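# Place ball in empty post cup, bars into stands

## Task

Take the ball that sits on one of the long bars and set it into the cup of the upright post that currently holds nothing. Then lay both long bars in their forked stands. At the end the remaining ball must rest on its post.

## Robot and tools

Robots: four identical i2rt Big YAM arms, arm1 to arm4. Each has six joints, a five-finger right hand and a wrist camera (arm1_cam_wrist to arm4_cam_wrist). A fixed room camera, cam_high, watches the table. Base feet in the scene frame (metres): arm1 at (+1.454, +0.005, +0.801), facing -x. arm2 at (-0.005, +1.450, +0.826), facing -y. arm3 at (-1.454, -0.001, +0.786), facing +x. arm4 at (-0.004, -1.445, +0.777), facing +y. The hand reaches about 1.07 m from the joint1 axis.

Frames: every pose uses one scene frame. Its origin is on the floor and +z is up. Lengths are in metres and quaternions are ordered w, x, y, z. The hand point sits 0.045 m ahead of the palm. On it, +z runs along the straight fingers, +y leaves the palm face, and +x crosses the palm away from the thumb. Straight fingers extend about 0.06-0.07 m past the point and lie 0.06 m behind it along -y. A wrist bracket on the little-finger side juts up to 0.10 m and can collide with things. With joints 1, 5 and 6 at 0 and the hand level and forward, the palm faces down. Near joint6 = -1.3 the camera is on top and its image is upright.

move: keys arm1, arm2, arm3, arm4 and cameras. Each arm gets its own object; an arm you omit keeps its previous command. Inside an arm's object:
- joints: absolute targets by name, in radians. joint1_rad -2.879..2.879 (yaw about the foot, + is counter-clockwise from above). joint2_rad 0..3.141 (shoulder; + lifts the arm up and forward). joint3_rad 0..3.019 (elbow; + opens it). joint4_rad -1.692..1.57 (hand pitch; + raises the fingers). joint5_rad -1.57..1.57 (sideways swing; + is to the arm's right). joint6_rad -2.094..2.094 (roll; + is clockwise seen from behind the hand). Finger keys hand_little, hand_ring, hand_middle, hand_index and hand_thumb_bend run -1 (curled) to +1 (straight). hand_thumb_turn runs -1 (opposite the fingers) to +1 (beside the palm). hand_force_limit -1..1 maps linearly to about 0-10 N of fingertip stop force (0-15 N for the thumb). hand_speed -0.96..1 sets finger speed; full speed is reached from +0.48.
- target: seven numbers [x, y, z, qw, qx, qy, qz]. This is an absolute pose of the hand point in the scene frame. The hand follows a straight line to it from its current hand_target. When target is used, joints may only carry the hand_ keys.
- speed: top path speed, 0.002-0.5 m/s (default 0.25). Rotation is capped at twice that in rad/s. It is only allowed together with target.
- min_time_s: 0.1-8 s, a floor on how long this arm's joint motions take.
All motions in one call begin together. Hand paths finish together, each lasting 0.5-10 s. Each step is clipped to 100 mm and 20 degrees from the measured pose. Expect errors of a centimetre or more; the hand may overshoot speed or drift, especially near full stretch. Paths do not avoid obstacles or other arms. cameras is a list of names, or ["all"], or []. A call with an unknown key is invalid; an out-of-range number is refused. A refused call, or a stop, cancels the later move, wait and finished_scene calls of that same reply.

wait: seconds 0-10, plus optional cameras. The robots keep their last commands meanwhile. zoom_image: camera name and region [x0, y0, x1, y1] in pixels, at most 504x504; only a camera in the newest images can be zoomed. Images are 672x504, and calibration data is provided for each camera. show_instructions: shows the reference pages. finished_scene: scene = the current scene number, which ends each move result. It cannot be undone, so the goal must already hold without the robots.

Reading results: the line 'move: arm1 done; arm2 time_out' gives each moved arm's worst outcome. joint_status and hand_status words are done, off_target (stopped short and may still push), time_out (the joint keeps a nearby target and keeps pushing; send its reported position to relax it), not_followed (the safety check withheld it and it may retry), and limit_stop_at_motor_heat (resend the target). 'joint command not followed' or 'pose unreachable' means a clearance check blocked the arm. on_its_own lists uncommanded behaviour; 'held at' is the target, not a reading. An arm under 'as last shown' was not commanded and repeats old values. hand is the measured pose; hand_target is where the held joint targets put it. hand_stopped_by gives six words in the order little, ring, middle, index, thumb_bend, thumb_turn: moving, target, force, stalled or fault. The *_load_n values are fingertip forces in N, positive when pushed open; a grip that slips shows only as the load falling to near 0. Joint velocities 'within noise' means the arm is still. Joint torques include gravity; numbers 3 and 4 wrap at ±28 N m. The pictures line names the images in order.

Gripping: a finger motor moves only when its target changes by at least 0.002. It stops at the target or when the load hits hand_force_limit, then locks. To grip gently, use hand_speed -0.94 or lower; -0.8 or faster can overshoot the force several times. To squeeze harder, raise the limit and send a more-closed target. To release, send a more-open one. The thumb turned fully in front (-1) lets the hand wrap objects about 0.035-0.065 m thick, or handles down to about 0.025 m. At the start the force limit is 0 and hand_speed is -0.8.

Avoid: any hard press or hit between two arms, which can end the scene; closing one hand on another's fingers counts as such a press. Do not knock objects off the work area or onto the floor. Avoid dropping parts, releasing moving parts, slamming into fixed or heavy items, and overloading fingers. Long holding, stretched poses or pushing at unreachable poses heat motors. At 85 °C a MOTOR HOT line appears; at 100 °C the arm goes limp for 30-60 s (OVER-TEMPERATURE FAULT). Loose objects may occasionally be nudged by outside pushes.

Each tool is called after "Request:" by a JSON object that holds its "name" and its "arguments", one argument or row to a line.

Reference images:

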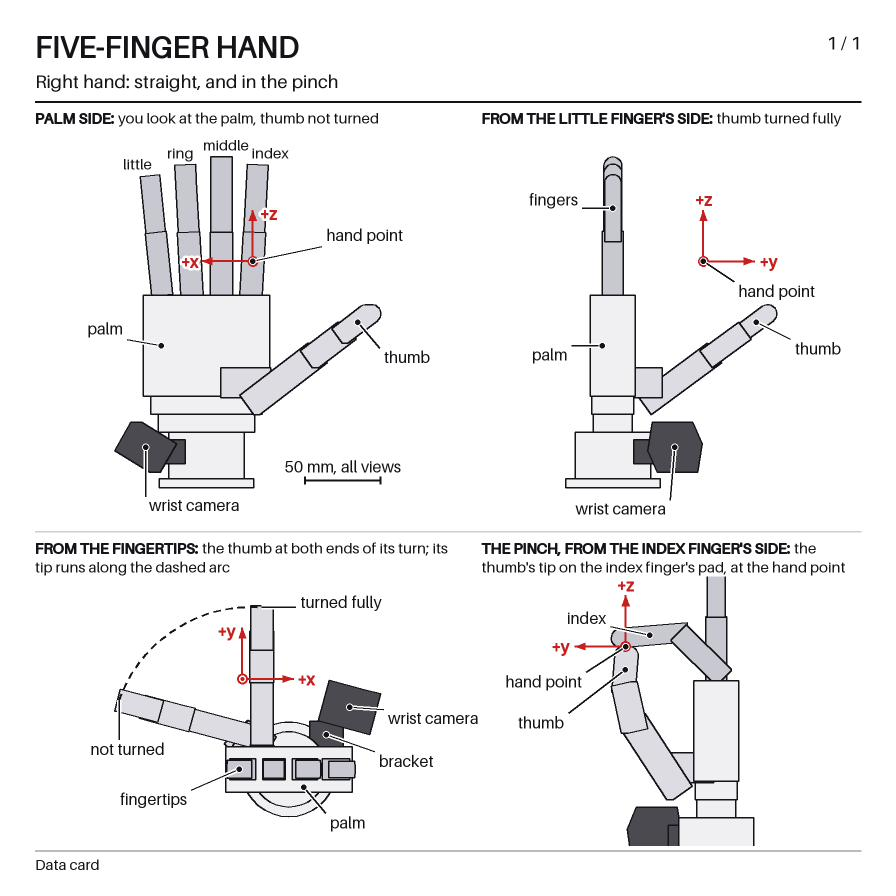

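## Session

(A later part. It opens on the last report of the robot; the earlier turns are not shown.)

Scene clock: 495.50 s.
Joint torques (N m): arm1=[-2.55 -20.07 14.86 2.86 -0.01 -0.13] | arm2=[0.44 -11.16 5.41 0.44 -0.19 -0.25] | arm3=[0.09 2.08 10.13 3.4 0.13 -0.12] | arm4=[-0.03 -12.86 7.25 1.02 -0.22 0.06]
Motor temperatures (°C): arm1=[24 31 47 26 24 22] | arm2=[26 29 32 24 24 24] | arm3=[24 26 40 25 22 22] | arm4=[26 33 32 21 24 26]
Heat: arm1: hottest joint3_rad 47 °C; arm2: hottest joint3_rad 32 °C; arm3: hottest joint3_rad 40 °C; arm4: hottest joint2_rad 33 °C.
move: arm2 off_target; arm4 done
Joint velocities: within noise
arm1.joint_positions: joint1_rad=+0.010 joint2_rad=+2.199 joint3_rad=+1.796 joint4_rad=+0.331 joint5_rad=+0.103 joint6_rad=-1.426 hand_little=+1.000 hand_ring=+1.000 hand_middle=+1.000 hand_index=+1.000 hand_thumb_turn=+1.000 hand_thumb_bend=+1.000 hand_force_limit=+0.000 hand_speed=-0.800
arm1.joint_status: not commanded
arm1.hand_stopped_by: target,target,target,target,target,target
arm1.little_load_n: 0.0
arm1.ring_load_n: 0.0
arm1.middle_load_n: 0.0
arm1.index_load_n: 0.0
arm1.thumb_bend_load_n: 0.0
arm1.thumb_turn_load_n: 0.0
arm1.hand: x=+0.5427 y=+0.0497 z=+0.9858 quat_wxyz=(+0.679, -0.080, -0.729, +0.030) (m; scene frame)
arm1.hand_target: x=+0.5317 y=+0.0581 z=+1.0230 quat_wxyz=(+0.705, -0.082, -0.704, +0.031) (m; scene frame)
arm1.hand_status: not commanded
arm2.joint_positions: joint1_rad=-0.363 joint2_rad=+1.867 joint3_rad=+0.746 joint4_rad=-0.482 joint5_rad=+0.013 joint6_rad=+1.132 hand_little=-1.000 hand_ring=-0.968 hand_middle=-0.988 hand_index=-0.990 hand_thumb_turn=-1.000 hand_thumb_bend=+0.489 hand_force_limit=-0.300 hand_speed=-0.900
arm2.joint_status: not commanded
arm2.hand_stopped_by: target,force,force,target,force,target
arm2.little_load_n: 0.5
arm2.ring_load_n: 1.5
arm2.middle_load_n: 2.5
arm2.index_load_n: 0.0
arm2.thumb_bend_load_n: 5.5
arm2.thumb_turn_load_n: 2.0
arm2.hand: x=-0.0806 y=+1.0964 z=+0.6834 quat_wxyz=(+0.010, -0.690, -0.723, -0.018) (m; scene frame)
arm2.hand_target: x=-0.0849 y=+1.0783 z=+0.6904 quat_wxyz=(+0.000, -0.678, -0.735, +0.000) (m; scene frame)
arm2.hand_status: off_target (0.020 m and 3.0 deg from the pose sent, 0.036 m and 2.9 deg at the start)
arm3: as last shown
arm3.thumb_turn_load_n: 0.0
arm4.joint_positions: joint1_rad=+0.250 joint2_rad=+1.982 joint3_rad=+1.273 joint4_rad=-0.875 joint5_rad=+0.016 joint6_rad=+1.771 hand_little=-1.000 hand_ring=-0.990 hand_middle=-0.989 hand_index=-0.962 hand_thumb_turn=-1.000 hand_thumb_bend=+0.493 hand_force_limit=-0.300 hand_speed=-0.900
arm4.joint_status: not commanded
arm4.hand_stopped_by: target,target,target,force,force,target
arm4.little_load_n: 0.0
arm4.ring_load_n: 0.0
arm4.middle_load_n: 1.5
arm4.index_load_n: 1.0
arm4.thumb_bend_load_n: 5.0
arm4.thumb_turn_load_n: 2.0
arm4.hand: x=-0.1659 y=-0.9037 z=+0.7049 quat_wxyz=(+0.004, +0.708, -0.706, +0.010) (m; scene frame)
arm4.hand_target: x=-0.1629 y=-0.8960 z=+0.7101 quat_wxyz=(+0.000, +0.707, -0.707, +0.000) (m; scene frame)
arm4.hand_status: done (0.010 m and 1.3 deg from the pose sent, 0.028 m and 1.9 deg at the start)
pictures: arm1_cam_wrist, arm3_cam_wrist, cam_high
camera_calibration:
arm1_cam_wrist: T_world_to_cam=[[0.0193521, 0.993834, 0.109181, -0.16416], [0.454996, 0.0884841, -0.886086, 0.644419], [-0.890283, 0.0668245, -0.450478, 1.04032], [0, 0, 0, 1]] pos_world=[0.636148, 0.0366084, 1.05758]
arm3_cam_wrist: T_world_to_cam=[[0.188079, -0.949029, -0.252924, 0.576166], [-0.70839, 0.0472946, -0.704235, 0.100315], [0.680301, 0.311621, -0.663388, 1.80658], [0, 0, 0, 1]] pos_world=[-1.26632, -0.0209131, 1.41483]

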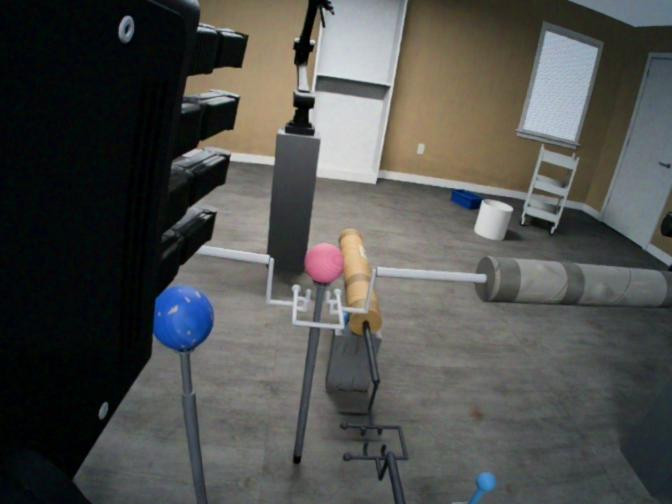

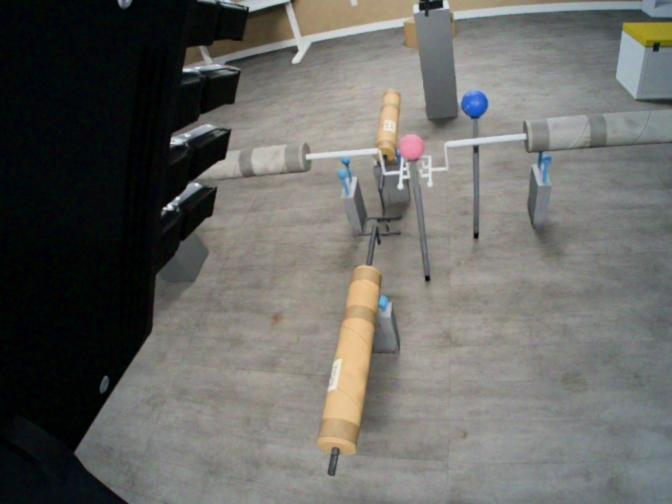

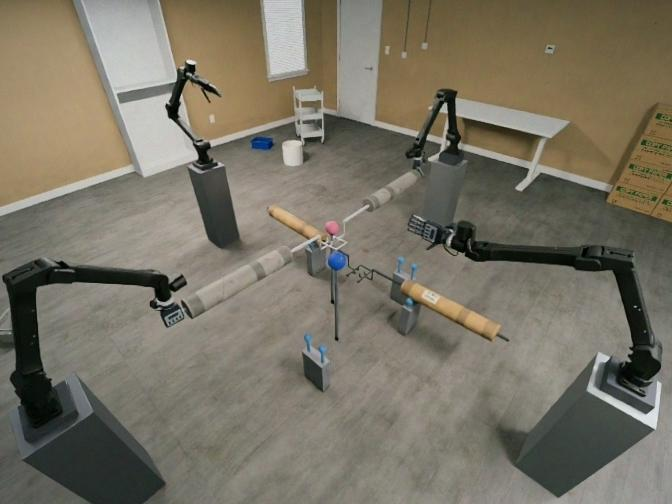

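Request:
{"name": "move", "arguments": {
  "arm2": {"target": [0.040, 1.081, 0.690, 0, 0.6783, 0.7348, 0], "speed": 0.06},
  "arm4": {"target": [-0.038, -0.893, 0.710, 0, 0.7071, -0.7071, 0], "speed": 0.06},
  "cameras": ["arm1_cam_wrist","arm3_cam_wrist","cam_high"]
}}

Request:
{"name": "zoom_image", "arguments": {
  "camera": "cam_high",
  "region": [290, 190, 380, 260]
}}

Scene clock: 504.20 s.
Joint torques (N m): arm1=[-2.49 -19.9 14.9 2.78 -0.03 -0.12] | arm2=[0.85 -13.27 3.1 0.43 -0.14 -0.15] | arm3=[0.26 1.79 10.15 3.45 0.13 -0.12] | arm4=[-0.09 -13.57 7.53 0.87 -0.26 -0.01]
Motor temperatures (°C): arm1=[24 31 48 26 24 22] | arm2=[26 29 32 24 24 24] | arm3=[24 26 40 25 22 22] | arm4=[26 32 32 21 24 26]
Heat: arm1: hottest joint3_rad 48 °C; arm2: hottest joint3_rad 32 °C; arm3: hottest joint3_rad 40 °C; arm4: hottest joint2_rad 32 °C.
move: arm2 off_target; arm4 off_target
Joint velocities: within noise
arm1, arm3: as last shown
arm2.joint_positions: joint1_rad=-0.030 joint2_rad=+1.861 joint3_rad=+0.683 joint4_rad=-0.436 joint5_rad=+0.013 joint6_rad=+1.460 hand_little=-1.000 hand_ring=-0.968 hand_middle=-0.988 hand_index=-0.990 hand_thumb_turn=-1.000 hand_thumb_bend=+0.489 hand_force_limit=-0.300 hand_speed=-0.900
arm2.joint_status: not commanded
arm2.hand_stopped_by: target,force,force,target,force,target
arm2.little_load_n: 0.0
arm2.ring_load_n: 2.5
arm2.middle_load_n: 2.5
arm2.index_load_n: 0.5
arm2.thumb_bend_load_n: 5.0
arm2.thumb_turn_load_n: 1.5
arm2.hand: x=+0.0353 y=+1.0937 z=+0.6763 quat_wxyz=(+0.016, -0.689, -0.725, -0.017) (m; scene frame)
arm2.hand_target: x=+0.0401 y=+1.0811 z=+0.6897 quat_wxyz=(+0.000, -0.678, -0.735, +0.000) (m; scene frame)
arm2.hand_status: off_target (0.019 m and 3.1 deg from the pose sent, 0.122 m and 3.0 deg at the start)
arm4.joint_positions: joint1_rad=+0.012 joint2_rad=+1.982 joint3_rad=+1.245 joint4_rad=-0.864 joint5_rad=+0.014 joint6_rad=+1.538 hand_little=-1.000 hand_ring=-0.990 hand_middle=-0.989 hand_index=-0.962 hand_thumb_turn=-1.000 hand_thumb_bend=+0.493 hand_force_limit=-0.300 hand_speed=-0.900
arm4.joint_status: not commanded
arm4.hand_stopped_by: target,target,target,force,force,target
arm4.little_load_n: 0.0
arm4.ring_load_n: 0.5
arm4.middle_load_n: 2.0
arm4.index_load_n: 0.0
arm4.thumb_bend_load_n: 5.0
arm4.thumb_turn_load_n: 1.5
arm4.hand: x=-0.0427 y=-0.9053 z=+0.6957 quat_wxyz=(+0.013, +0.706, -0.708, +0.016) (m; scene frame)
arm4.hand_target: x=-0.0379 y=-0.8933 z=+0.7100 quat_wxyz=(+0.000, +0.707, -0.707, +0.000) (m; scene frame)
arm4.hand_status: off_target (0.019 m and 2.3 deg from the pose sent, 0.128 m and 1.3 deg at the start)
pictures: arm1_cam_wrist, arm3_cam_wrist, cam_high
camera_calibration:
arm1_cam_wrist: T_world_to_cam=[[0.0193521, 0.993834, 0.109181, -0.16416], [0.454996, 0.0884841, -0.886086, 0.644419], [-0.890283, 0.0668245, -0.450478, 1.04032], [0, 0, 0, 1]] pos_world=[0.636148, 0.0366084, 1.05758]
arm3_cam_wrist: T_world_to_cam=[[0.188079, -0.949029, -0.252924, 0.576166], [-0.70839, 0.0472946, -0.704235, 0.100315], [0.680301, 0.311621, -0.663388, 1.80658], [0, 0, 0, 1]] pos_world=[-1.26632, -0.0209131, 1.41483]

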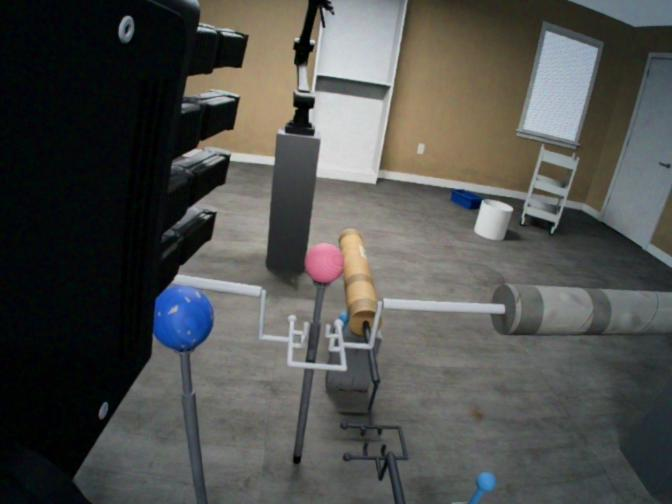

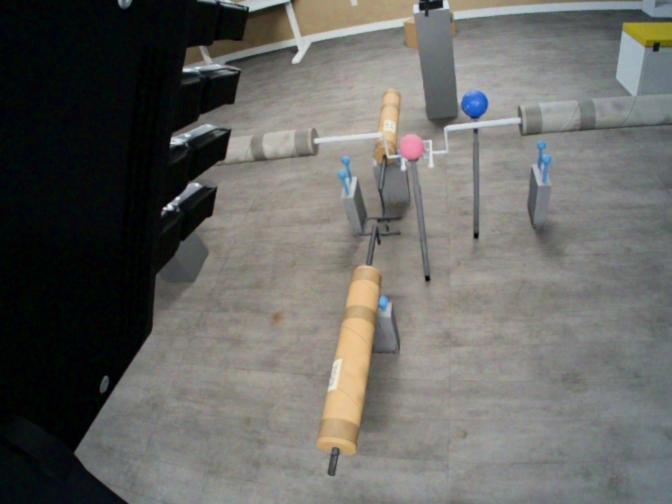

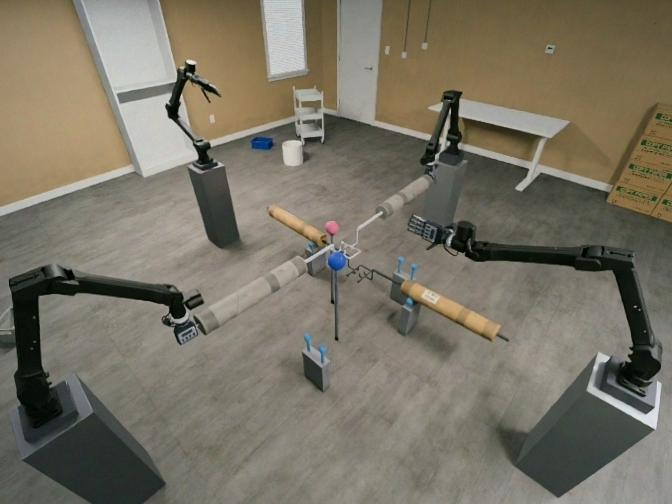

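Scaled by 5.600 from the camera's 672x504 image, which has a finer 960x720 frame.

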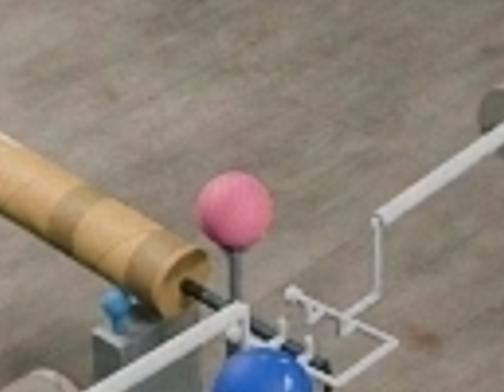

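Request:
{"name": "move", "arguments": {
  "arm2": {"target": [0.040, 1.081, 0.87, 0, 0.6783, 0.7348, 0], "speed": 0.12},
  "arm4": {"target": [-0.038, -0.893, 0.87, 0, 0.7071, -0.7071, 0], "speed": 0.12}
}}

Request:
{"name": "move", "arguments": {
  "arm2": {"target": [0.300, 1.081, 0.87, 0, 0.6783, 0.7348, 0], "speed": 0.12},
  "arm4": {"target": [0.2187, -0.893, 0.87, 0, 0.7071, -0.7071, 0], "speed": 0.12},
  "cameras": ["cam_high", "arm1_cam_wrist"]
}}

Scene clock: 513.03 s.
Joint torques (N m): arm1=[-2.2 -19.96 14.94 2.78 -0.02 -0.11] | arm2=[0.85 -10.23 8.95 -1.02 -0.14 -0.15] | arm3=[-0.15 2.08 10.24 3.37 0.14 -0.11] | arm4=[0.03 -14.15 13.09 -0.73 -0.21 0.03]
Motor temperatures (°C): arm1=[24 31 48 26 24 22] | arm2=[26 30 31 24 24 24] | arm3=[24 26 40 25 22 22] | arm4=[26 32 32 21 24 26]
Heat: arm1: hottest joint3_rad 48 °C; arm2: hottest joint3_rad 31 °C; arm3: hottest joint3_rad 40 °C; arm4: hottest joint2_rad 32 °C.
move: arm2 off_target; arm4 off_target
Joint velocities: within noise
arm1, arm3: as last shown
arm2.joint_positions: joint1_rad=-0.025 joint2_rad=+1.413 joint3_rad=+0.788 joint4_rad=-0.978 joint5_rad=+0.013 joint6_rad=+1.464 hand_little=-1.000 hand_ring=-0.968 hand_middle=-0.988 hand_index=-0.990 hand_thumb_turn=-1.000 hand_thumb_bend=+0.489 hand_force_limit=-0.300 hand_speed=-0.900
arm2.joint_status: not commanded
arm2.hand_stopped_by: target,force,force,target,force,target
arm2.little_load_n: 0.0
arm2.ring_load_n: 0.5
arm2.middle_load_n: 2.5
arm2.index_load_n: 0.5
arm2.thumb_bend_load_n: 5.0
arm2.thumb_turn_load_n: 2.0
arm2.hand: x=+0.0355 y=+1.0928 z=+0.8470 quat_wxyz=(+0.013, -0.688, -0.725, -0.013) (m; scene frame)
arm2.hand_target: x=+0.0401 y=+1.0815 z=+0.8693 quat_wxyz=(+0.000, -0.678, -0.735, +0.000) (m; scene frame)
arm2.hand_status: off_target (0.026 m and 2.6 deg from the pose sent, 0.194 m and 3.1 deg at the start)
arm3.index_load_n: -0.5
arm4.joint_positions: joint1_rad=+0.012 joint2_rad=+1.786 joint3_rad=+1.357 joint4_rad=-1.197 joint5_rad=+0.013 joint6_rad=+1.538 hand_little=-1.000 hand_ring=-0.990 hand_middle=-0.989 hand_index=-0.962 hand_thumb_turn=-1.000 hand_thumb_bend=+0.493 hand_force_limit=-0.300 hand_speed=-0.900
arm4.joint_status: not commanded
arm4.hand_stopped_by: target,target,target,force,force,target
arm4.little_load_n: 0.0
arm4.ring_load_n: 0.5
arm4.middle_load_n: 2.0
arm4.index_load_n: 0.0
arm4.thumb_bend_load_n: 5.0
arm4.thumb_turn_load_n: 1.5
arm4.hand: x=-0.0422 y=-0.9127 z=+0.8287 quat_wxyz=(+0.023, +0.706, -0.708, +0.024) (m; scene frame)
arm4.hand_target: x=-0.0380 y=-0.8948 z=+0.8696 quat_wxyz=(+0.000, +0.707, -0.707, +0.000) (m; scene frame)
arm4.hand_status: off_target (0.046 m and 3.8 deg from the pose sent, 0.175 m and 2.3 deg at the start)
pictures: none

Scene clock: 515.97 s.
Joint torques (N m): arm1=[-2.49 -19.66 14.91 2.84 -0.01 -0.13] | arm2=[2.02 -11.05 10.29 -0.29 -0.28 0] | arm3=[-0.03 1.96 10.25 3.44 0.12 -0.1] | arm4=[0.09 -13.57 14.97 -0.25 -0.25 0]
Motor temperatures (°C): arm1=[24 31 48 26 24 22] | arm2=[26 30 32 24 24 24] | arm3=[24 26 40 25 22 22] | arm4=[26 32 32 21 24 26]
Heat: arm1: hottest joint3_rad 48 °C; arm2: hottest joint3_rad 32 °C; arm3: hottest joint3_rad 40 °C; arm4: hottest joint2_rad 32 °C.
move: arm2 off_target; arm4 off_target
Joint velocities: within noise
arm1, arm3: as last shown
arm2.joint_positions: joint1_rad=+0.615 joint2_rad=+1.587 joint3_rad=+0.984 joint4_rad=-1.012 joint5_rad=+0.008 joint6_rad=+2.083 hand_little=-1.000 hand_ring=-0.968 hand_middle=-0.988 hand_index=-0.990 hand_thumb_turn=-1.000 hand_thumb_bend=+0.489 hand_force_limit=-0.300 hand_speed=-0.900
arm2.joint_status: not commanded
arm2.hand_stopped_by: target,force,force,target,force,target
arm2.little_load_n: 0.0
arm2.ring_load_n: 5.5
arm2.middle_load_n: 3.5
arm2.index_load_n: 0.0
arm2.thumb_bend_load_n: 5.5
arm2.thumb_turn_load_n: 3.0
arm2.hand: x=+0.2754 y=+1.0908 z=+0.8478 quat_wxyz=(+0.020, -0.681, -0.732, -0.006) (m; scene frame)
arm2.hand_target: x=+0.2991 y=+1.0820 z=+0.8703 quat_wxyz=(-0.002, -0.671, -0.742, -0.005) (m; scene frame)
arm2.hand_status: off_target (0.035 m and 2.5 deg from the pose sent, 0.266 m and 2.6 deg at the start; a joint's target at an end of its range on 26 of 88 steps)
arm3.index_load_n: 0.0
arm4.joint_positions: joint1_rad=-0.441 joint2_rad=+1.924 joint3_rad=+1.599 joint4_rad=-1.292 joint5_rad=+0.009 joint6_rad=+1.092 hand_little=-1.000 hand_ring=-0.990 hand_middle=-0.989 hand_index=-0.962 hand_thumb_turn=-1.000 hand_thumb_bend=+0.493 hand_force_limit=-0.300 hand_speed=-0.900
arm4.joint_status: not commanded
arm4.hand_stopped_by: target,target,target,force,force,target
arm4.little_load_n: 0.0
arm4.ring_load_n: 0.0
arm4.middle_load_n: 1.5
arm4.index_load_n: 0.0
arm4.thumb_bend_load_n: 5.0
arm4.thumb_turn_load_n: 2.0
arm4.hand: x=+0.2052 y=-0.9147 z=+0.8415 quat_wxyz=(+0.027, +0.703, -0.710, +0.012) (m; scene frame)
arm4.hand_target: x=+0.2179 y=-0.8948 z=+0.8703 quat_wxyz=(-0.001, +0.707, -0.707, +0.000) (m; scene frame)
arm4.hand_status: off_target (0.038 m and 3.4 deg from the pose sent, 0.265 m and 3.8 deg at the start)
pictures: arm1_cam_wrist, cam_high
camera_calibration:
arm1_cam_wrist: T_world_to_cam=[[0.0193521, 0.993834, 0.109181, -0.16416], [0.454996, 0.0884841, -0.886086, 0.644419], [-0.890283, 0.0668245, -0.450478, 1.04032], [0, 0, 0, 1]] pos_world=[0.636148, 0.0366084, 1.05758]

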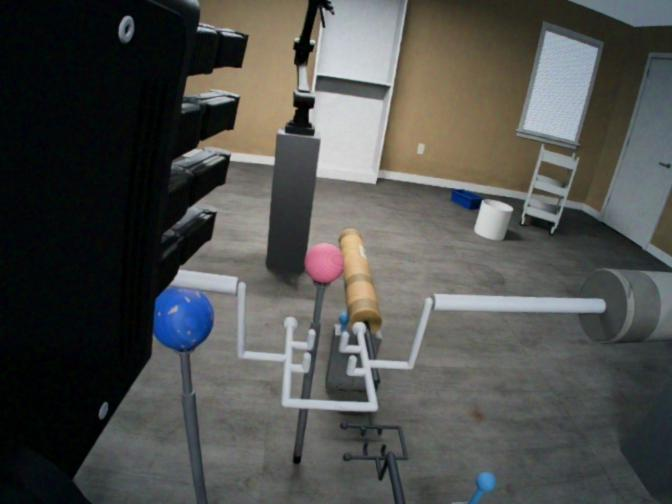

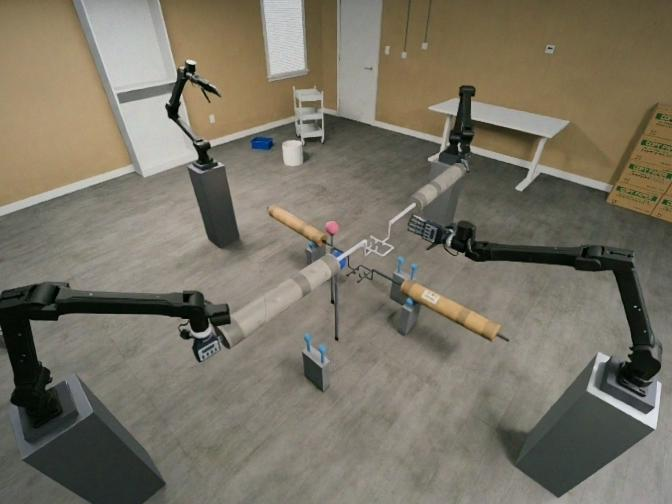

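Request:
{"name": "move", "arguments": {
  "arm2": {"target": [0.300, 1.000, 0.87, 0, 0.6783, 0.7348, 0], "speed": 0.12},
  "arm4": {"target": [0.2187, -0.970, 0.87, 0, 0.7071, -0.7071, 0], "speed": 0.12}
}}

Request:
{"name": "move", "arguments": {
  "arm2": {"target": [0.303, 1.003, 0.57, 0, 0.6783, 0.7348, 0], "speed": 0.12},
  "arm4": {"target": [0.2187, -0.965, 0.57, 0, 0.7071, -0.7071, 0], "speed": 0.12},
  "cameras": ["cam_high", "arm1_cam_wrist","arm3_cam_wrist"]
}}

Scene clock: 520.93 s.
Joint torques (N m): arm1=[-2.73 -19.6 14.79 2.86 -0.01 -0.14] | arm2=[-0.26 -13.92 11.17 -0.14 -0.12 -0.3] | arm3=[0.21 1.96 10.29 3.4 0.14 -0.11] | arm4=[-0.15 -14.97 9.06 0.87 -0.33 0]
Motor temperatures (°C): arm1=[24 32 48 26 24 22] | arm2=[26 29 33 24 24 24] | arm3=[24 26 40 25 22 22] | arm4=[26 32 33 21 24 26]
Heat: arm1: hottest joint3_rad 48 °C; arm2: hottest joint3_rad 33 °C; arm3: hottest joint3_rad 40 °C; arm4: hottest joint3_rad 33 °C.
move: arm2 off_target; arm4 off_target
Joint velocities: within noise
arm1, arm3: as last shown
arm2.joint_positions: joint1_rad=+0.560 joint2_rad=+1.747 joint3_rad=+1.179 joint4_rad=-1.070 joint5_rad=+0.015 joint6_rad=+2.050 hand_little=-1.000 hand_ring=-0.968 hand_middle=-0.988 hand_index=-0.990 hand_thumb_turn=-1.000 hand_thumb_bend=+0.489 hand_force_limit=-0.300 hand_speed=-0.900
arm2.joint_status: not commanded
arm2.hand_stopped_by: target,force,force,target,force,target
arm2.little_load_n: 0.0
arm2.ring_load_n: 2.5
arm2.middle_load_n: 2.0
arm2.index_load_n: 0.0
arm2.thumb_bend_load_n: 5.0
arm2.thumb_turn_load_n: 1.5
arm2.hand: x=+0.2857 y=+1.0253 z=+0.8412 quat_wxyz=(+0.032, -0.688, -0.725, -0.007) (m; scene frame)
arm2.hand_target: x=+0.2988 y=+1.0014 z=+0.8705 quat_wxyz=(+0.000, -0.679, -0.734, +0.001) (m; scene frame)
arm2.hand_status: off_target (0.041 m and 4.1 deg from the pose sent, 0.097 m and 2.5 deg at the start)
arm4.joint_positions: joint1_rad=-0.507 joint2_rad=+1.805 joint3_rad=+1.426 joint4_rad=-1.244 joint5_rad=+0.011 joint6_rad=+1.020 hand_little=-1.000 hand_ring=-0.990 hand_middle=-0.989 hand_index=-0.962 hand_thumb_turn=-1.000 hand_thumb_bend=+0.493 hand_force_limit=-0.300 hand_speed=-0.900
arm4.joint_status: not commanded
arm4.hand_stopped_by: target,target,target,force,force,target
arm4.little_load_n: 0.0
arm4.ring_load_n: 0.0
arm4.middle_load_n: 2.0
arm4.index_load_n: 0.0
arm4.thumb_bend_load_n: 5.0
arm4.thumb_turn_load_n: 2.0
arm4.hand: x=+0.2113 y=-0.9760 z=+0.8434 quat_wxyz=(+0.031, +0.705, -0.708, +0.012) (m; scene frame)
arm4.hand_target: x=+0.2184 y=-0.9705 z=+0.8696 quat_wxyz=(+0.000, +0.707, -0.707, +0.001) (m; scene frame)
arm4.hand_status: off_target (0.028 m and 3.8 deg from the pose sent, 0.064 m and 3.4 deg at the start)
pictures: none

Scene clock: 524.07 s.
Joint torques (N m): arm1=[-2.55 -19.66 14.83 2.8 -0.01 -0.13] | arm2=[0.15 -16.97 4.7 0.49 -0.15 -0.29] | arm3=[0.09 1.85 10.18 3.45 0.13 -0.11] | arm4=[0.32 -13.51 7.1 0.7 -0.1 0.08]
Motor temperatures (°C): arm1=[24 32 48 26 24 22] | arm2=[26 30 33 24 24 24] | arm3=[24 26 40 25 22 22] | arm4=[26 32 33 21 24 26]
Heat: arm1: hottest joint3_rad 48 °C; arm2: hottest joint3_rad 33 °C; arm3: hottest joint3_rad 40 °C; arm4: hottest joint3_rad 33 °C.
move: arm2 off_target; arm4 off_target
Joint velocities: within noise
arm1, arm3: as last shown
arm2.joint_positions: joint1_rad=+0.557 joint2_rad=+2.339 joint3_rad=+1.151 joint4_rad=-0.430 joint5_rad=+0.015 joint6_rad=+2.050 hand_little=-1.000 hand_ring=-0.968 hand_middle=-0.988 hand_index=-0.990 hand_thumb_turn=-1.000 hand_thumb_bend=+0.489 hand_force_limit=-0.300 hand_speed=-0.900
arm2.joint_status: not commanded
arm2.hand_stopped_by: target,force,force,target,force,target
arm2.little_load_n: 0.0
arm2.ring_load_n: 1.0
arm2.middle_load_n: 2.5
arm2.index_load_n: 0.0
arm2.thumb_bend_load_n: 5.0
arm2.thumb_turn_load_n: 2.0
arm2.hand: x=+0.2899 y=+1.0207 z=+0.5577 quat_wxyz=(+0.022, -0.690, -0.724, -0.004) (m; scene frame)
arm2.hand_target: x=+0.3027 y=+1.0033 z=+0.5705 quat_wxyz=(+0.000, -0.678, -0.735, +0.001) (m; scene frame)
arm2.hand_status: off_target (0.025 m and 3.2 deg from the pose sent, 0.273 m and 4.1 deg at the start)
arm4.joint_positions: joint1_rad=-0.509 joint2_rad=+2.253 joint3_rad=+1.256 joint4_rad=-0.598 joint5_rad=+0.003 joint6_rad=+1.016 hand_little=-1.000 hand_ring=-0.990 hand_middle=-0.989 hand_index=-0.962 hand_thumb_turn=-1.000 hand_thumb_bend=+0.493 hand_force_limit=-0.300 hand_speed=-0.900
arm4.joint_status: not commanded
arm4.hand_stopped_by: target,target,target,force,force,target
arm4.little_load_n: 0.0
arm4.ring_load_n: 0.0
arm4.middle_load_n: 2.0
arm4.index_load_n: 0.0
arm4.thumb_bend_load_n: 5.0
arm4.thumb_turn_load_n: 2.0
arm4.hand: x=+0.2067 y=-0.9810 z=+0.5625 quat_wxyz=(+0.018, +0.706, -0.708, +0.005) (m; scene frame)
arm4.hand_target: x=+0.2185 y=-0.9654 z=+0.5704 quat_wxyz=(+0.000, +0.707, -0.707, +0.000) (m; scene frame)
arm4.hand_status: off_target (0.021 m and 2.2 deg from the pose sent, 0.274 m and 3.8 deg at the start)
pictures: arm1_cam_wrist, arm3_cam_wrist, cam_high
camera_calibration:
arm1_cam_wrist: T_world_to_cam=[[0.0193521, 0.993834, 0.109181, -0.16416], [0.454996, 0.0884841, -0.886086, 0.644419], [-0.890283, 0.0668245, -0.450478, 1.04032], [0, 0, 0, 1]] pos_world=[0.636148, 0.0366084, 1.05758]
arm3_cam_wrist: T_world_to_cam=[[0.188079, -0.949029, -0.252924, 0.576166], [-0.70839, 0.0472946, -0.704235, 0.100315], [0.680301, 0.311621, -0.663388, 1.80658], [0, 0, 0, 1]] pos_world=[-1.26632, -0.0209131, 1.41483]

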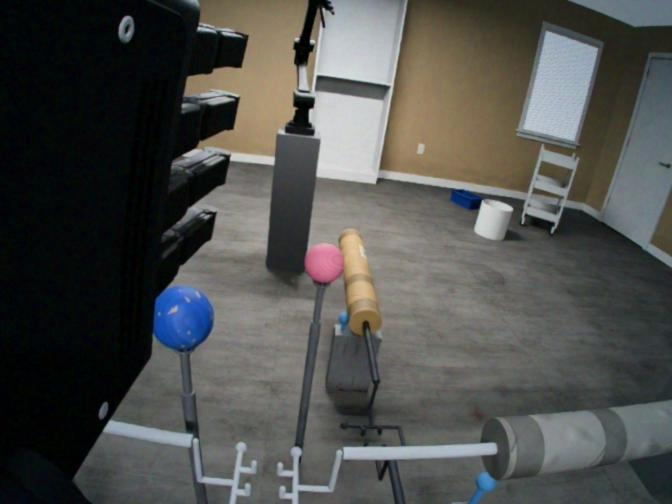

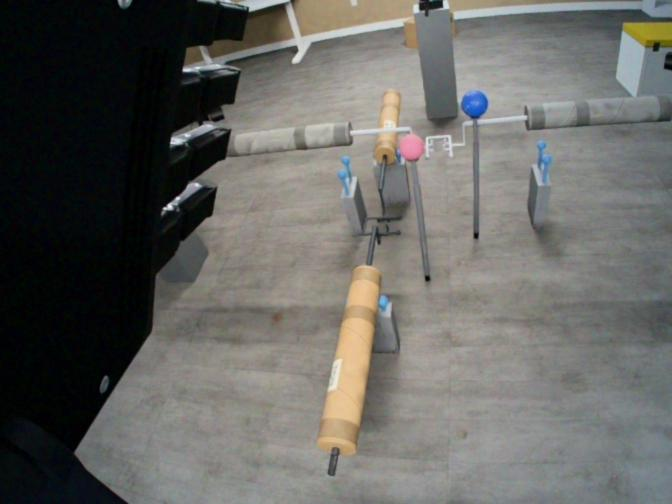

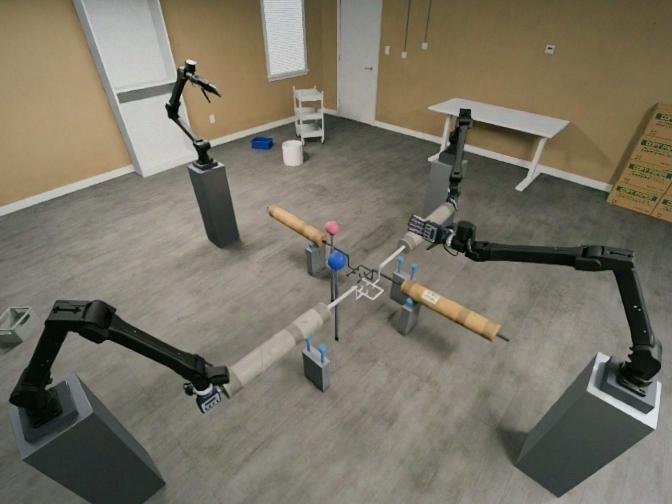

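Request:
{"name": "move", "arguments": {
  "arm2": {"target": [0.309, 1.003, 0.53, 0, 0.6783, 0.7348, 0], "speed": 0.06},
  "arm4": {"target": [0.2290, -0.965, 0.53, 0, 0.7071, -0.7071, 0], "speed": 0.06},
  "cameras": ["cam_high"]
}}

Request:
{"name": "zoom_image", "arguments": {
  "camera": "cam_high",
  "region": [270, 240, 430, 400]
}}

Scene clock: 528.83 s.
Joint torques (N m): arm1=[-2.26 -20.01 14.89 2.76 -0.01 -0.12] | arm2=[0.79 -17.26 4.31 0.64 -0.17 -0.2] | arm3=[0.21 2.14 10.24 3.48 0.14 -0.09] | arm4=[-0.67 -13.39 7.66 0.65 -0.09 -0.02]
Motor temperatures (°C): arm1=[24 32 48 26 24 22] | arm2=[26 30 33 24 24 24] | arm3=[24 26 40 25 22 22] | arm4=[26 32 33 21 24 26]
Heat: arm1: hottest joint3_rad 48 °C; arm2: hottest joint3_rad 33 °C; arm3: hottest joint3_rad 40 °C; arm4: hottest joint3_rad 33 °C.
move: arm2 off_target; arm4 off_target
Joint velocities: within noise
arm1, arm3: as last shown
arm1.middle_load_n: -0.5
arm2.joint_positions: joint1_rad=+0.557 joint2_rad=+2.438 joint3_rad=+1.200 joint4_rad=-0.382 joint5_rad=+0.015 joint6_rad=+2.050 hand_little=-1.000 hand_ring=-0.968 hand_middle=-0.988 hand_index=-0.990 hand_thumb_turn=-1.000 hand_thumb_bend=+0.489 hand_force_limit=-0.300 hand_speed=-0.900
arm2.joint_status: not commanded
arm2.hand_stopped_by: target,force,force,target,force,target
arm2.little_load_n: 0.0
arm2.ring_load_n: 1.0
arm2.middle_load_n: 2.5
arm2.index_load_n: 0.0
arm2.thumb_bend_load_n: 5.0
arm2.thumb_turn_load_n: 2.0
arm2.hand: x=+0.2913 y=+1.0190 z=+0.5187 quat_wxyz=(+0.023, -0.690, -0.724, -0.005) (m; scene frame)
arm2.hand_target: x=+0.3088 y=+1.0034 z=+0.5306 quat_wxyz=(+0.000, -0.678, -0.735, +0.000) (m; scene frame)
arm2.hand_status: off_target (0.026 m and 3.3 deg from the pose sent, 0.038 m and 3.2 deg at the start)
arm3.ring_load_n: -0.5
arm4.joint_positions: joint1_rad=-0.513 joint2_rad=+2.342 joint3_rad=+1.286 joint4_rad=-0.544 joint5_rad=+0.003 joint6_rad=+1.010 hand_little=-1.000 hand_ring=-0.990 hand_middle=-0.989 hand_index=-0.962 hand_thumb_turn=-1.000 hand_thumb_bend=+0.493 hand_force_limit=-0.300 hand_speed=-0.900
arm4.joint_status: not commanded
arm4.hand_stopped_by: target,target,target,force,force,target
arm4.little_load_n: 0.0
arm4.ring_load_n: 0.5
arm4.middle_load_n: 1.5
arm4.index_load_n: 0.0
arm4.thumb_bend_load_n: 5.0
arm4.thumb_turn_load_n: 1.5
arm4.hand: x=+0.2086 y=-0.9824 z=+0.5239 quat_wxyz=(+0.021, +0.707, -0.707, +0.006) (m; scene frame)
arm4.hand_target: x=+0.2288 y=-0.9656 z=+0.5308 quat_wxyz=(+0.000, +0.707, -0.707, +0.000) (m; scene frame)
arm4.hand_status: off_target (0.028 m and 2.5 deg from the pose sent, 0.042 m and 2.2 deg at the start)
pictures: cam_high

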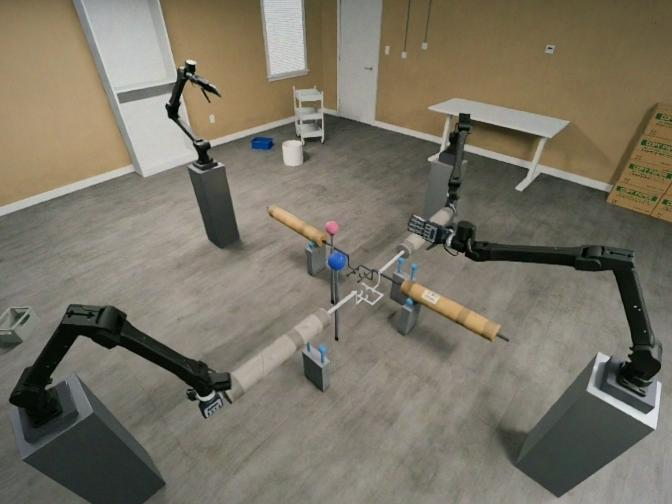

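Scaled by 3.150 from the camera's 672x504 image, which has a finer 960x720 frame.

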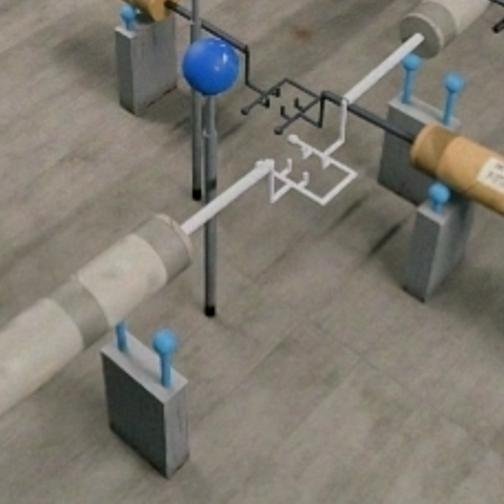

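Request:
{"name": "move", "arguments": {
  "arm2": {"target": [0.3135, 1.003, 0.50, 0, 0.6783, 0.7348, 0], "speed": 0.05},
  "arm4": {"target": [0.2370, -0.963, 0.50, 0, 0.7071, -0.7071, 0], "speed": 0.05},
  "cameras": ["cam_high"]
}}

Request:
{"name": "zoom_image", "arguments": {
  "camera": "cam_high",
  "region": [270, 240, 430, 400]
}}

Scene clock: 533.40 s.
Joint torques (N m): arm1=[-2.43 -19.66 14.86 2.76 -0.02 -0.12] | arm2=[1.03 -17.49 4.04 0.69 -0.18 -0.14] | arm3=[-0.09 2.02 10.22 3.49 0.14 -0.11] | arm4=[-0.62 -13.8 7.43 0.66 -0.11 0]
Motor temperatures (°C): arm1=[24 32 49 26 24 22] | arm2=[26 30 32 24 24 24] | arm3=[24 26 40 25 22 22] | arm4=[26 32 32 21 24 26]
Heat: arm1: hottest joint3_rad 49 °C; arm2: hottest joint3_rad 32 °C; arm3: hottest joint3_rad 40 °C; arm4: hottest joint2_rad 32 °C.
move: arm2 off_target; arm4 off_target
Joint velocities: within noise
arm1: as last shown
arm1.middle_load_n: 0.0
arm1.thumb_turn_load_n: 0.5
arm2.joint_positions: joint1_rad=+0.560 joint2_rad=+2.514 joint3_rad=+1.243 joint4_rad=-0.350 joint5_rad=+0.015 joint6_rad=+2.050 hand_little=-1.000 hand_ring=-0.968 hand_middle=-0.988 hand_index=-0.990 hand_thumb_turn=-1.000 hand_thumb_bend=+0.489 hand_force_limit=-0.300 hand_speed=-0.900
arm2.joint_status: not commanded
arm2.hand_stopped_by: target,force,force,target,force,target
arm2.little_load_n: 0.0
arm2.ring_load_n: 1.0
arm2.middle_load_n: 2.5
arm2.index_load_n: 0.5
arm2.thumb_bend_load_n: 5.0
arm2.thumb_turn_load_n: 2.0
arm2.hand: x=+0.2939 y=+1.0189 z=+0.4890 quat_wxyz=(+0.024, -0.689, -0.725, -0.005) (m; scene frame)
arm2.hand_target: x=+0.3133 y=+1.0034 z=+0.5007 quat_wxyz=(+0.000, -0.678, -0.735, +0.000) (m; scene frame)
arm2.hand_status: off_target (0.028 m and 3.2 deg from the pose sent, 0.033 m and 3.3 deg at the start)
arm3.joint_positions: joint1_rad=+0.140 joint2_rad=+0.590 joint3_rad=+1.419 joint4_rad=-1.124 joint5_rad=-0.090 joint6_rad=-1.067 hand_little=+1.000 hand_ring=+1.000 hand_middle=+1.000 hand_index=+1.000 hand_thumb_turn=+1.000 hand_thumb_bend=+1.000 hand_force_limit=+0.000 hand_speed=-0.800
arm3.joint_status: not commanded
arm3.hand_stopped_by: target,target,target,target,target,target
arm3.little_load_n: 0.0
arm3.ring_load_n: 0.0
arm3.middle_load_n: 0.0
arm3.index_load_n: 0.0
arm3.thumb_bend_load_n: 0.0
arm3.thumb_turn_load_n: 0.0
arm3.hand: x=-1.1997 y=+0.0150 z=+1.3292 quat_wxyz=(-0.226, +0.799, -0.116, +0.545) (m; scene frame)
arm3.hand_target: x=-1.2001 y=+0.0173 z=+1.3468 quat_wxyz=(-0.234, +0.786, -0.109, +0.562) (m; scene frame)
arm3.hand_status: not commanded
arm4.joint_positions: joint1_rad=-0.525 joint2_rad=+2.418 joint3_rad=+1.331 joint4_rad=-0.516 joint5_rad=+0.004 joint6_rad=+0.998 hand_little=-1.000 hand_ring=-0.990 hand_middle=-0.989 hand_index=-0.962 hand_thumb_turn=-1.000 hand_thumb_bend=+0.493 hand_force_limit=-0.300 hand_speed=-0.900
arm4.joint_status: not commanded
arm4.hand_stopped_by: target,target,target,force,force,target
arm4.little_load_n: 0.5
arm4.ring_load_n: 0.0
arm4.middle_load_n: 1.5
arm4.index_load_n: 0.0
arm4.thumb_bend_load_n: 5.5
arm4.thumb_turn_load_n: 1.5
arm4.hand: x=+0.2164 y=-0.9816 z=+0.4939 quat_wxyz=(+0.022, +0.707, -0.707, +0.006) (m; scene frame)
arm4.hand_target: x=+0.2369 y=-0.9638 z=+0.5008 quat_wxyz=(+0.000, +0.707, -0.707, +0.000) (m; scene frame)
arm4.hand_status: off_target (0.028 m and 2.6 deg from the pose sent, 0.042 m and 2.5 deg at the start)
pictures: cam_high

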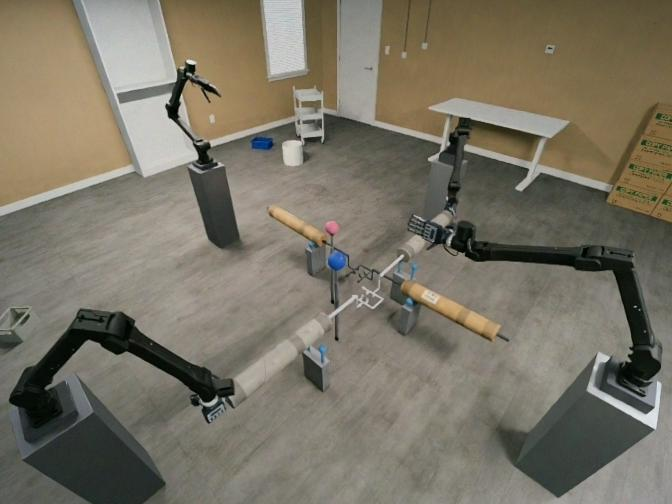

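Scaled by 3.150 from the camera's 672x504 image, which has a finer 960x720 frame.

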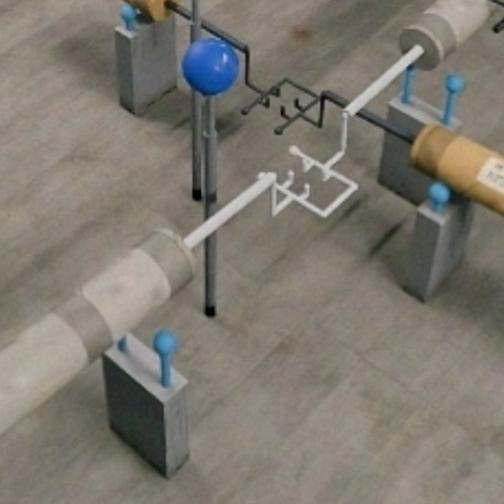

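Request:
{"name": "move", "arguments": {
  "arm2": {"target": [0.3135, 1.003, 0.445, 0, 0.6783, 0.7348, 0], "speed": 0.04},
  "arm4": {"target": [0.2370, -0.963, 0.440, 0, 0.7071, -0.7071, 0], "speed": 0.04},
  "cameras": ["cam_high", "arm2_cam_wrist", "arm4_cam_wrist"]
}}

Request:
{"name": "zoom_image", "arguments": {
  "camera": "cam_high",
  "region": [270, 240, 430, 400]
}}

Scene clock: 538.60 s.
Joint torques (N m): arm1=[-2.61 -19.9 14.91 2.81 -0.05 -0.12] | arm2=[0.97 -17.85 3.54 0.75 -0.18 -0.15] | arm3=[0.09 2.08 10.18 3.45 0.14 -0.1] | arm4=[-0.56 -14.15 6.45 0.72 -0.13 0]
Motor temperatures (°C): arm1=[24 32 49 26 24 22] | arm2=[26 30 32 24 24 24] | arm3=[24 26 40 25 22 22] | arm4=[26 32 32 21 24 26]
Heat: arm1: hottest joint3_rad 49 °C; arm2: hottest joint3_rad 32 °C; arm3: hottest joint3_rad 40 °C; arm4: hottest joint2_rad 32 °C.
move: arm2 off_target; arm4 off_target
Joint velocities: within noise
arm1.joint_positions: joint1_rad=+0.010 joint2_rad=+2.199 joint3_rad=+1.796 joint4_rad=+0.331 joint5_rad=+0.103 joint6_rad=-1.426 hand_little=+1.000 hand_ring=+1.000 hand_middle=+1.000 hand_index=+1.000 hand_thumb_turn=+1.000 hand_thumb_bend=+1.000 hand_force_limit=+0.000 hand_speed=-0.800
arm1.joint_status: not commanded
arm1.hand_stopped_by: target,target,target,target,target,target
arm1.little_load_n: 0.0
arm1.ring_load_n: 0.0
arm1.middle_load_n: 0.0
arm1.index_load_n: 0.0
arm1.thumb_bend_load_n: 0.0
arm1.thumb_turn_load_n: 0.0
arm1.hand: x=+0.5427 y=+0.0497 z=+0.9858 quat_wxyz=(+0.679, -0.080, -0.729, +0.030) (m; scene frame)
arm1.hand_target: x=+0.5317 y=+0.0581 z=+1.0230 quat_wxyz=(+0.705, -0.082, -0.704, +0.031) (m; scene frame)
arm1.hand_status: not commanded
arm2.joint_positions: joint1_rad=+0.561 joint2_rad=+2.651 joint3_rad=+1.326 joint4_rad=-0.296 joint5_rad=+0.015 joint6_rad=+2.050 hand_little=-1.000 hand_ring=-0.968 hand_middle=-0.988 hand_index=-0.990 hand_thumb_turn=-1.000 hand_thumb_bend=+0.489 hand_force_limit=-0.300 hand_speed=-0.900
arm2.joint_status: not commanded
arm2.hand_stopped_by: target,force,force,target,force,target
arm2.little_load_n: 0.0
arm2.ring_load_n: 1.0
arm2.middle_load_n: 2.5
arm2.index_load_n: 0.0
arm2.thumb_bend_load_n: 5.0
arm2.thumb_turn_load_n: 2.0
arm2.hand: x=+0.2943 y=+1.0196 z=+0.4344 quat_wxyz=(+0.024, -0.688, -0.725, -0.005) (m; scene frame)
arm2.hand_target: x=+0.3133 y=+1.0035 z=+0.4456 quat_wxyz=(+0.000, -0.678, -0.735, +0.000) (m; scene frame)
arm2.hand_status: off_target (0.028 m and 3.2 deg from the pose sent, 0.051 m and 3.2 deg at the start)
arm3: as last shown
arm4.joint_positions: joint1_rad=-0.525 joint2_rad=+2.558 joint3_rad=+1.406 joint4_rad=-0.447 joint5_rad=+0.004 joint6_rad=+0.997 hand_little=-1.000 hand_ring=-0.990 hand_middle=-0.989 hand_index=-0.962 hand_thumb_turn=-1.000 hand_thumb_bend=+0.493 hand_force_limit=-0.300 hand_speed=-0.900
arm4.joint_status: not commanded
arm4.hand_stopped_by: target,target,target,force,force,target
arm4.little_load_n: 0.0
arm4.ring_load_n: 0.0
arm4.middle_load_n: 1.5
arm4.index_load_n: 0.0
arm4.thumb_bend_load_n: 5.0
arm4.thumb_turn_load_n: 2.0
arm4.hand: x=+0.2178 y=-0.9795 z=+0.4352 quat_wxyz=(+0.020, +0.707, -0.707, +0.006) (m; scene frame)
arm4.hand_target: x=+0.2370 y=-0.9635 z=+0.4407 quat_wxyz=(+0.000, +0.707, -0.707, +0.000) (m; scene frame)
arm4.hand_status: off_target (0.026 m and 2.4 deg from the pose sent, 0.061 m and 2.6 deg at the start)
pictures: arm2_cam_wrist, arm4_cam_wrist, cam_high
camera_calibration:
arm2_cam_wrist: T_world_to_cam=[[0.94987, 0.310445, -0.0370173, -0.577264], [0.299152, -0.868079, 0.396166, 0.637075], [0.0908537, -0.38738, -0.917432, 0.878158], [0, 0, 0, 1]] pos_world=[0.27796, 1.07242, 0.531895]
arm4_cam_wrist: T_world_to_cam=[[-0.968528, -0.238813, 0.0701617, -0.0568316], [-0.150959, 0.787705, 0.597271, 0.526068], [-0.197903, 0.567882, -0.798965, 1.05946], [0, 0, 0, 1]] pos_world=[0.234041, -1.02961, 0.536252]

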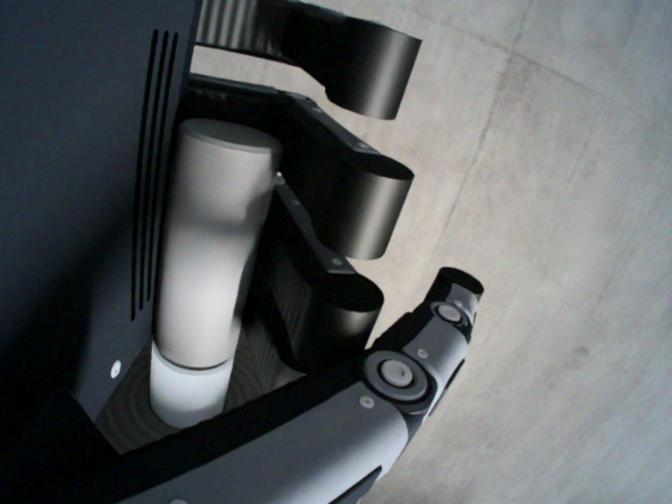

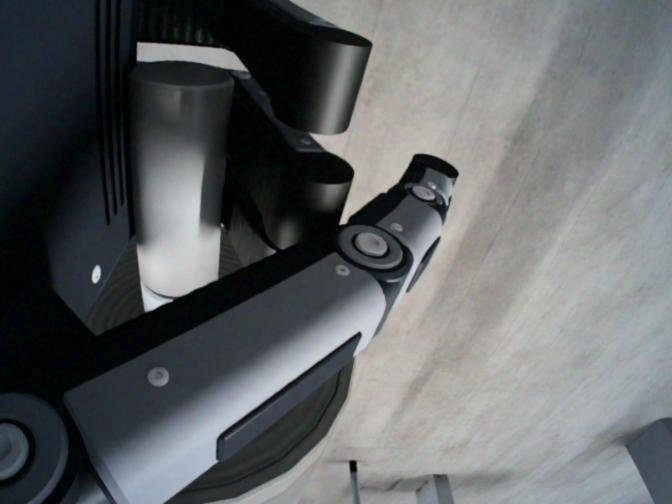

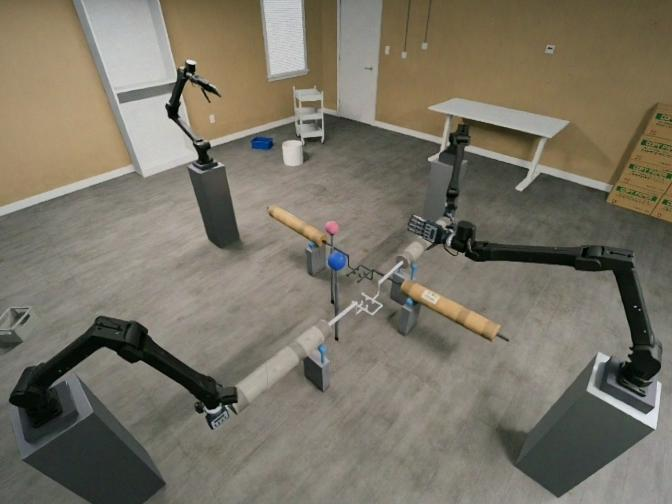

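Scaled by 3.150 from the camera's 672x504 image, which has a finer 960x720 frame.

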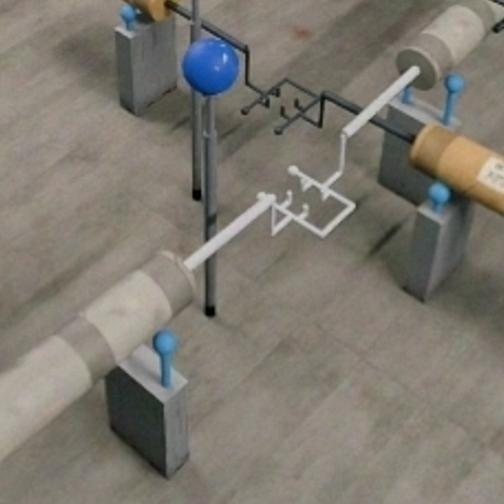

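Request:
{"name": "move", "arguments": {
  "arm2": {"target": [0.3125, 1.003, 0.425, 0, 0.6783, 0.7348, 0], "speed": 0.03},
  "arm4": {"target": [0.2355, -0.963, 0.420, 0, 0.7071, -0.7071, 0], "speed": 0.03},
  "cameras": ["cam_high"]
}}

Request:
{"name": "zoom_image", "arguments": {
  "camera": "cam_high",
  "region": [270, 240, 430, 400]
}}

Scene clock: 542.90 s.
Joint torques (N m): arm1=[-2.49 -19.66 14.86 2.81 -0.02 -0.14] | arm2=[0.62 -15.91 4.3 1.1 -0.02 -0.19] | arm3=[-0.15 2.14 10.22 3.38 0.14 -0.11] | arm4=[-0.38 -12.81 6.89 1.18 0.05 0.05]
Motor temperatures (°C): arm1=[24 32 49 26 24 22] | arm2=[26 31 32 24 24 24] | arm3=[24 26 40 25 22 22] | arm4=[26 33 31 21 24 26]
Heat: arm1: hottest joint3_rad 49 °C; arm2: hottest joint3_rad 32 °C; arm3: hottest joint3_rad 40 °C; arm4: hottest joint2_rad 33 °C.
move: arm2 off_target; arm4 off_target
Joint velocities: within noise
arm1, arm3: as last shown
arm2.joint_positions: joint1_rad=+0.563 joint2_rad=+2.678 joint3_rad=+1.348 joint4_rad=-0.287 joint5_rad=+0.010 joint6_rad=+2.052 hand_little=-1.000 hand_ring=-0.968 hand_middle=-0.988 hand_index=-0.990 hand_thumb_turn=-1.000 hand_thumb_bend=+0.489 hand_force_limit=-0.300 hand_speed=-0.900
arm2.joint_status: not commanded
arm2.hand_stopped_by: target,force,force,target,force,target
arm2.little_load_n: 0.0
arm2.ring_load_n: 1.5
arm2.middle_load_n: 2.0
arm2.index_load_n: 0.0
arm2.thumb_bend_load_n: 5.0
arm2.thumb_turn_load_n: 1.5
arm2.hand: x=+0.2973 y=+1.0191 z=+0.4242 quat_wxyz=(+0.022, -0.688, -0.725, -0.006) (m; scene frame)
arm2.hand_target: x=+0.3121 y=+1.0035 z=+0.4258 quat_wxyz=(+0.000, -0.679, -0.735, +0.000) (m; scene frame)
arm2.hand_status: off_target (0.022 m and 3.0 deg from the pose sent, 0.026 m and 3.2 deg at the start)
arm3.middle_load_n: 0.5
arm4.joint_positions: joint1_rad=-0.525 joint2_rad=+2.584 joint3_rad=+1.425 joint4_rad=-0.438 joint5_rad=-0.001 joint6_rad=+0.995 hand_little=-1.000 hand_ring=-0.990 hand_middle=-0.989 hand_index=-0.962 hand_thumb_turn=-1.000 hand_thumb_bend=+0.493 hand_force_limit=-0.300 hand_speed=-0.900
arm4.joint_status: not commanded
arm4.hand_stopped_by: target,target,target,force,force,target
arm4.little_load_n: 0.0
arm4.ring_load_n: 0.0
arm4.middle_load_n: 1.5
arm4.index_load_n: 0.0
arm4.thumb_bend_load_n: 5.0
arm4.thumb_turn_load_n: 1.5
arm4.hand: x=+0.2177 y=-0.9777 z=+0.4251 quat_wxyz=(+0.020, +0.708, -0.706, +0.003) (m; scene frame)
arm4.hand_target: x=+0.2353 y=-0.9637 z=+0.4210 quat_wxyz=(+0.000, +0.707, -0.707, +0.000) (m; scene frame)
arm4.hand_status: off_target (0.024 m and 2.3 deg from the pose sent, 0.029 m and 2.4 deg at the start)
pictures: cam_high

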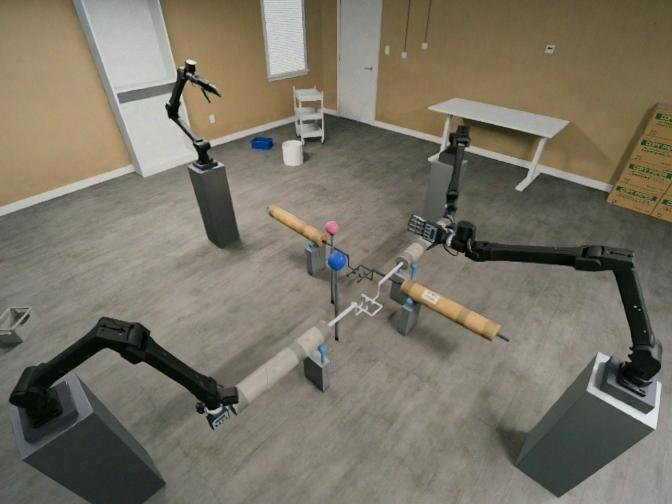

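Scaled by 3.150 from the camera's 672x504 image, which has a finer 960x720 frame.

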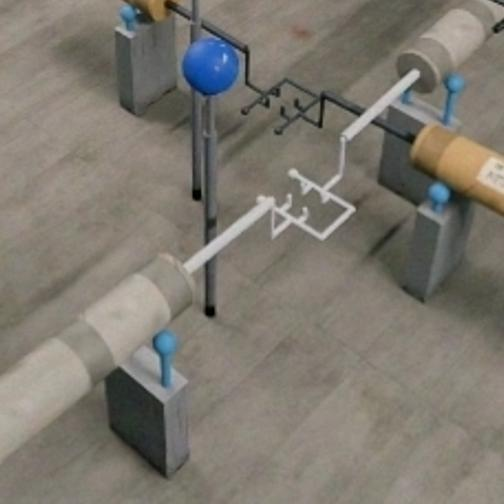

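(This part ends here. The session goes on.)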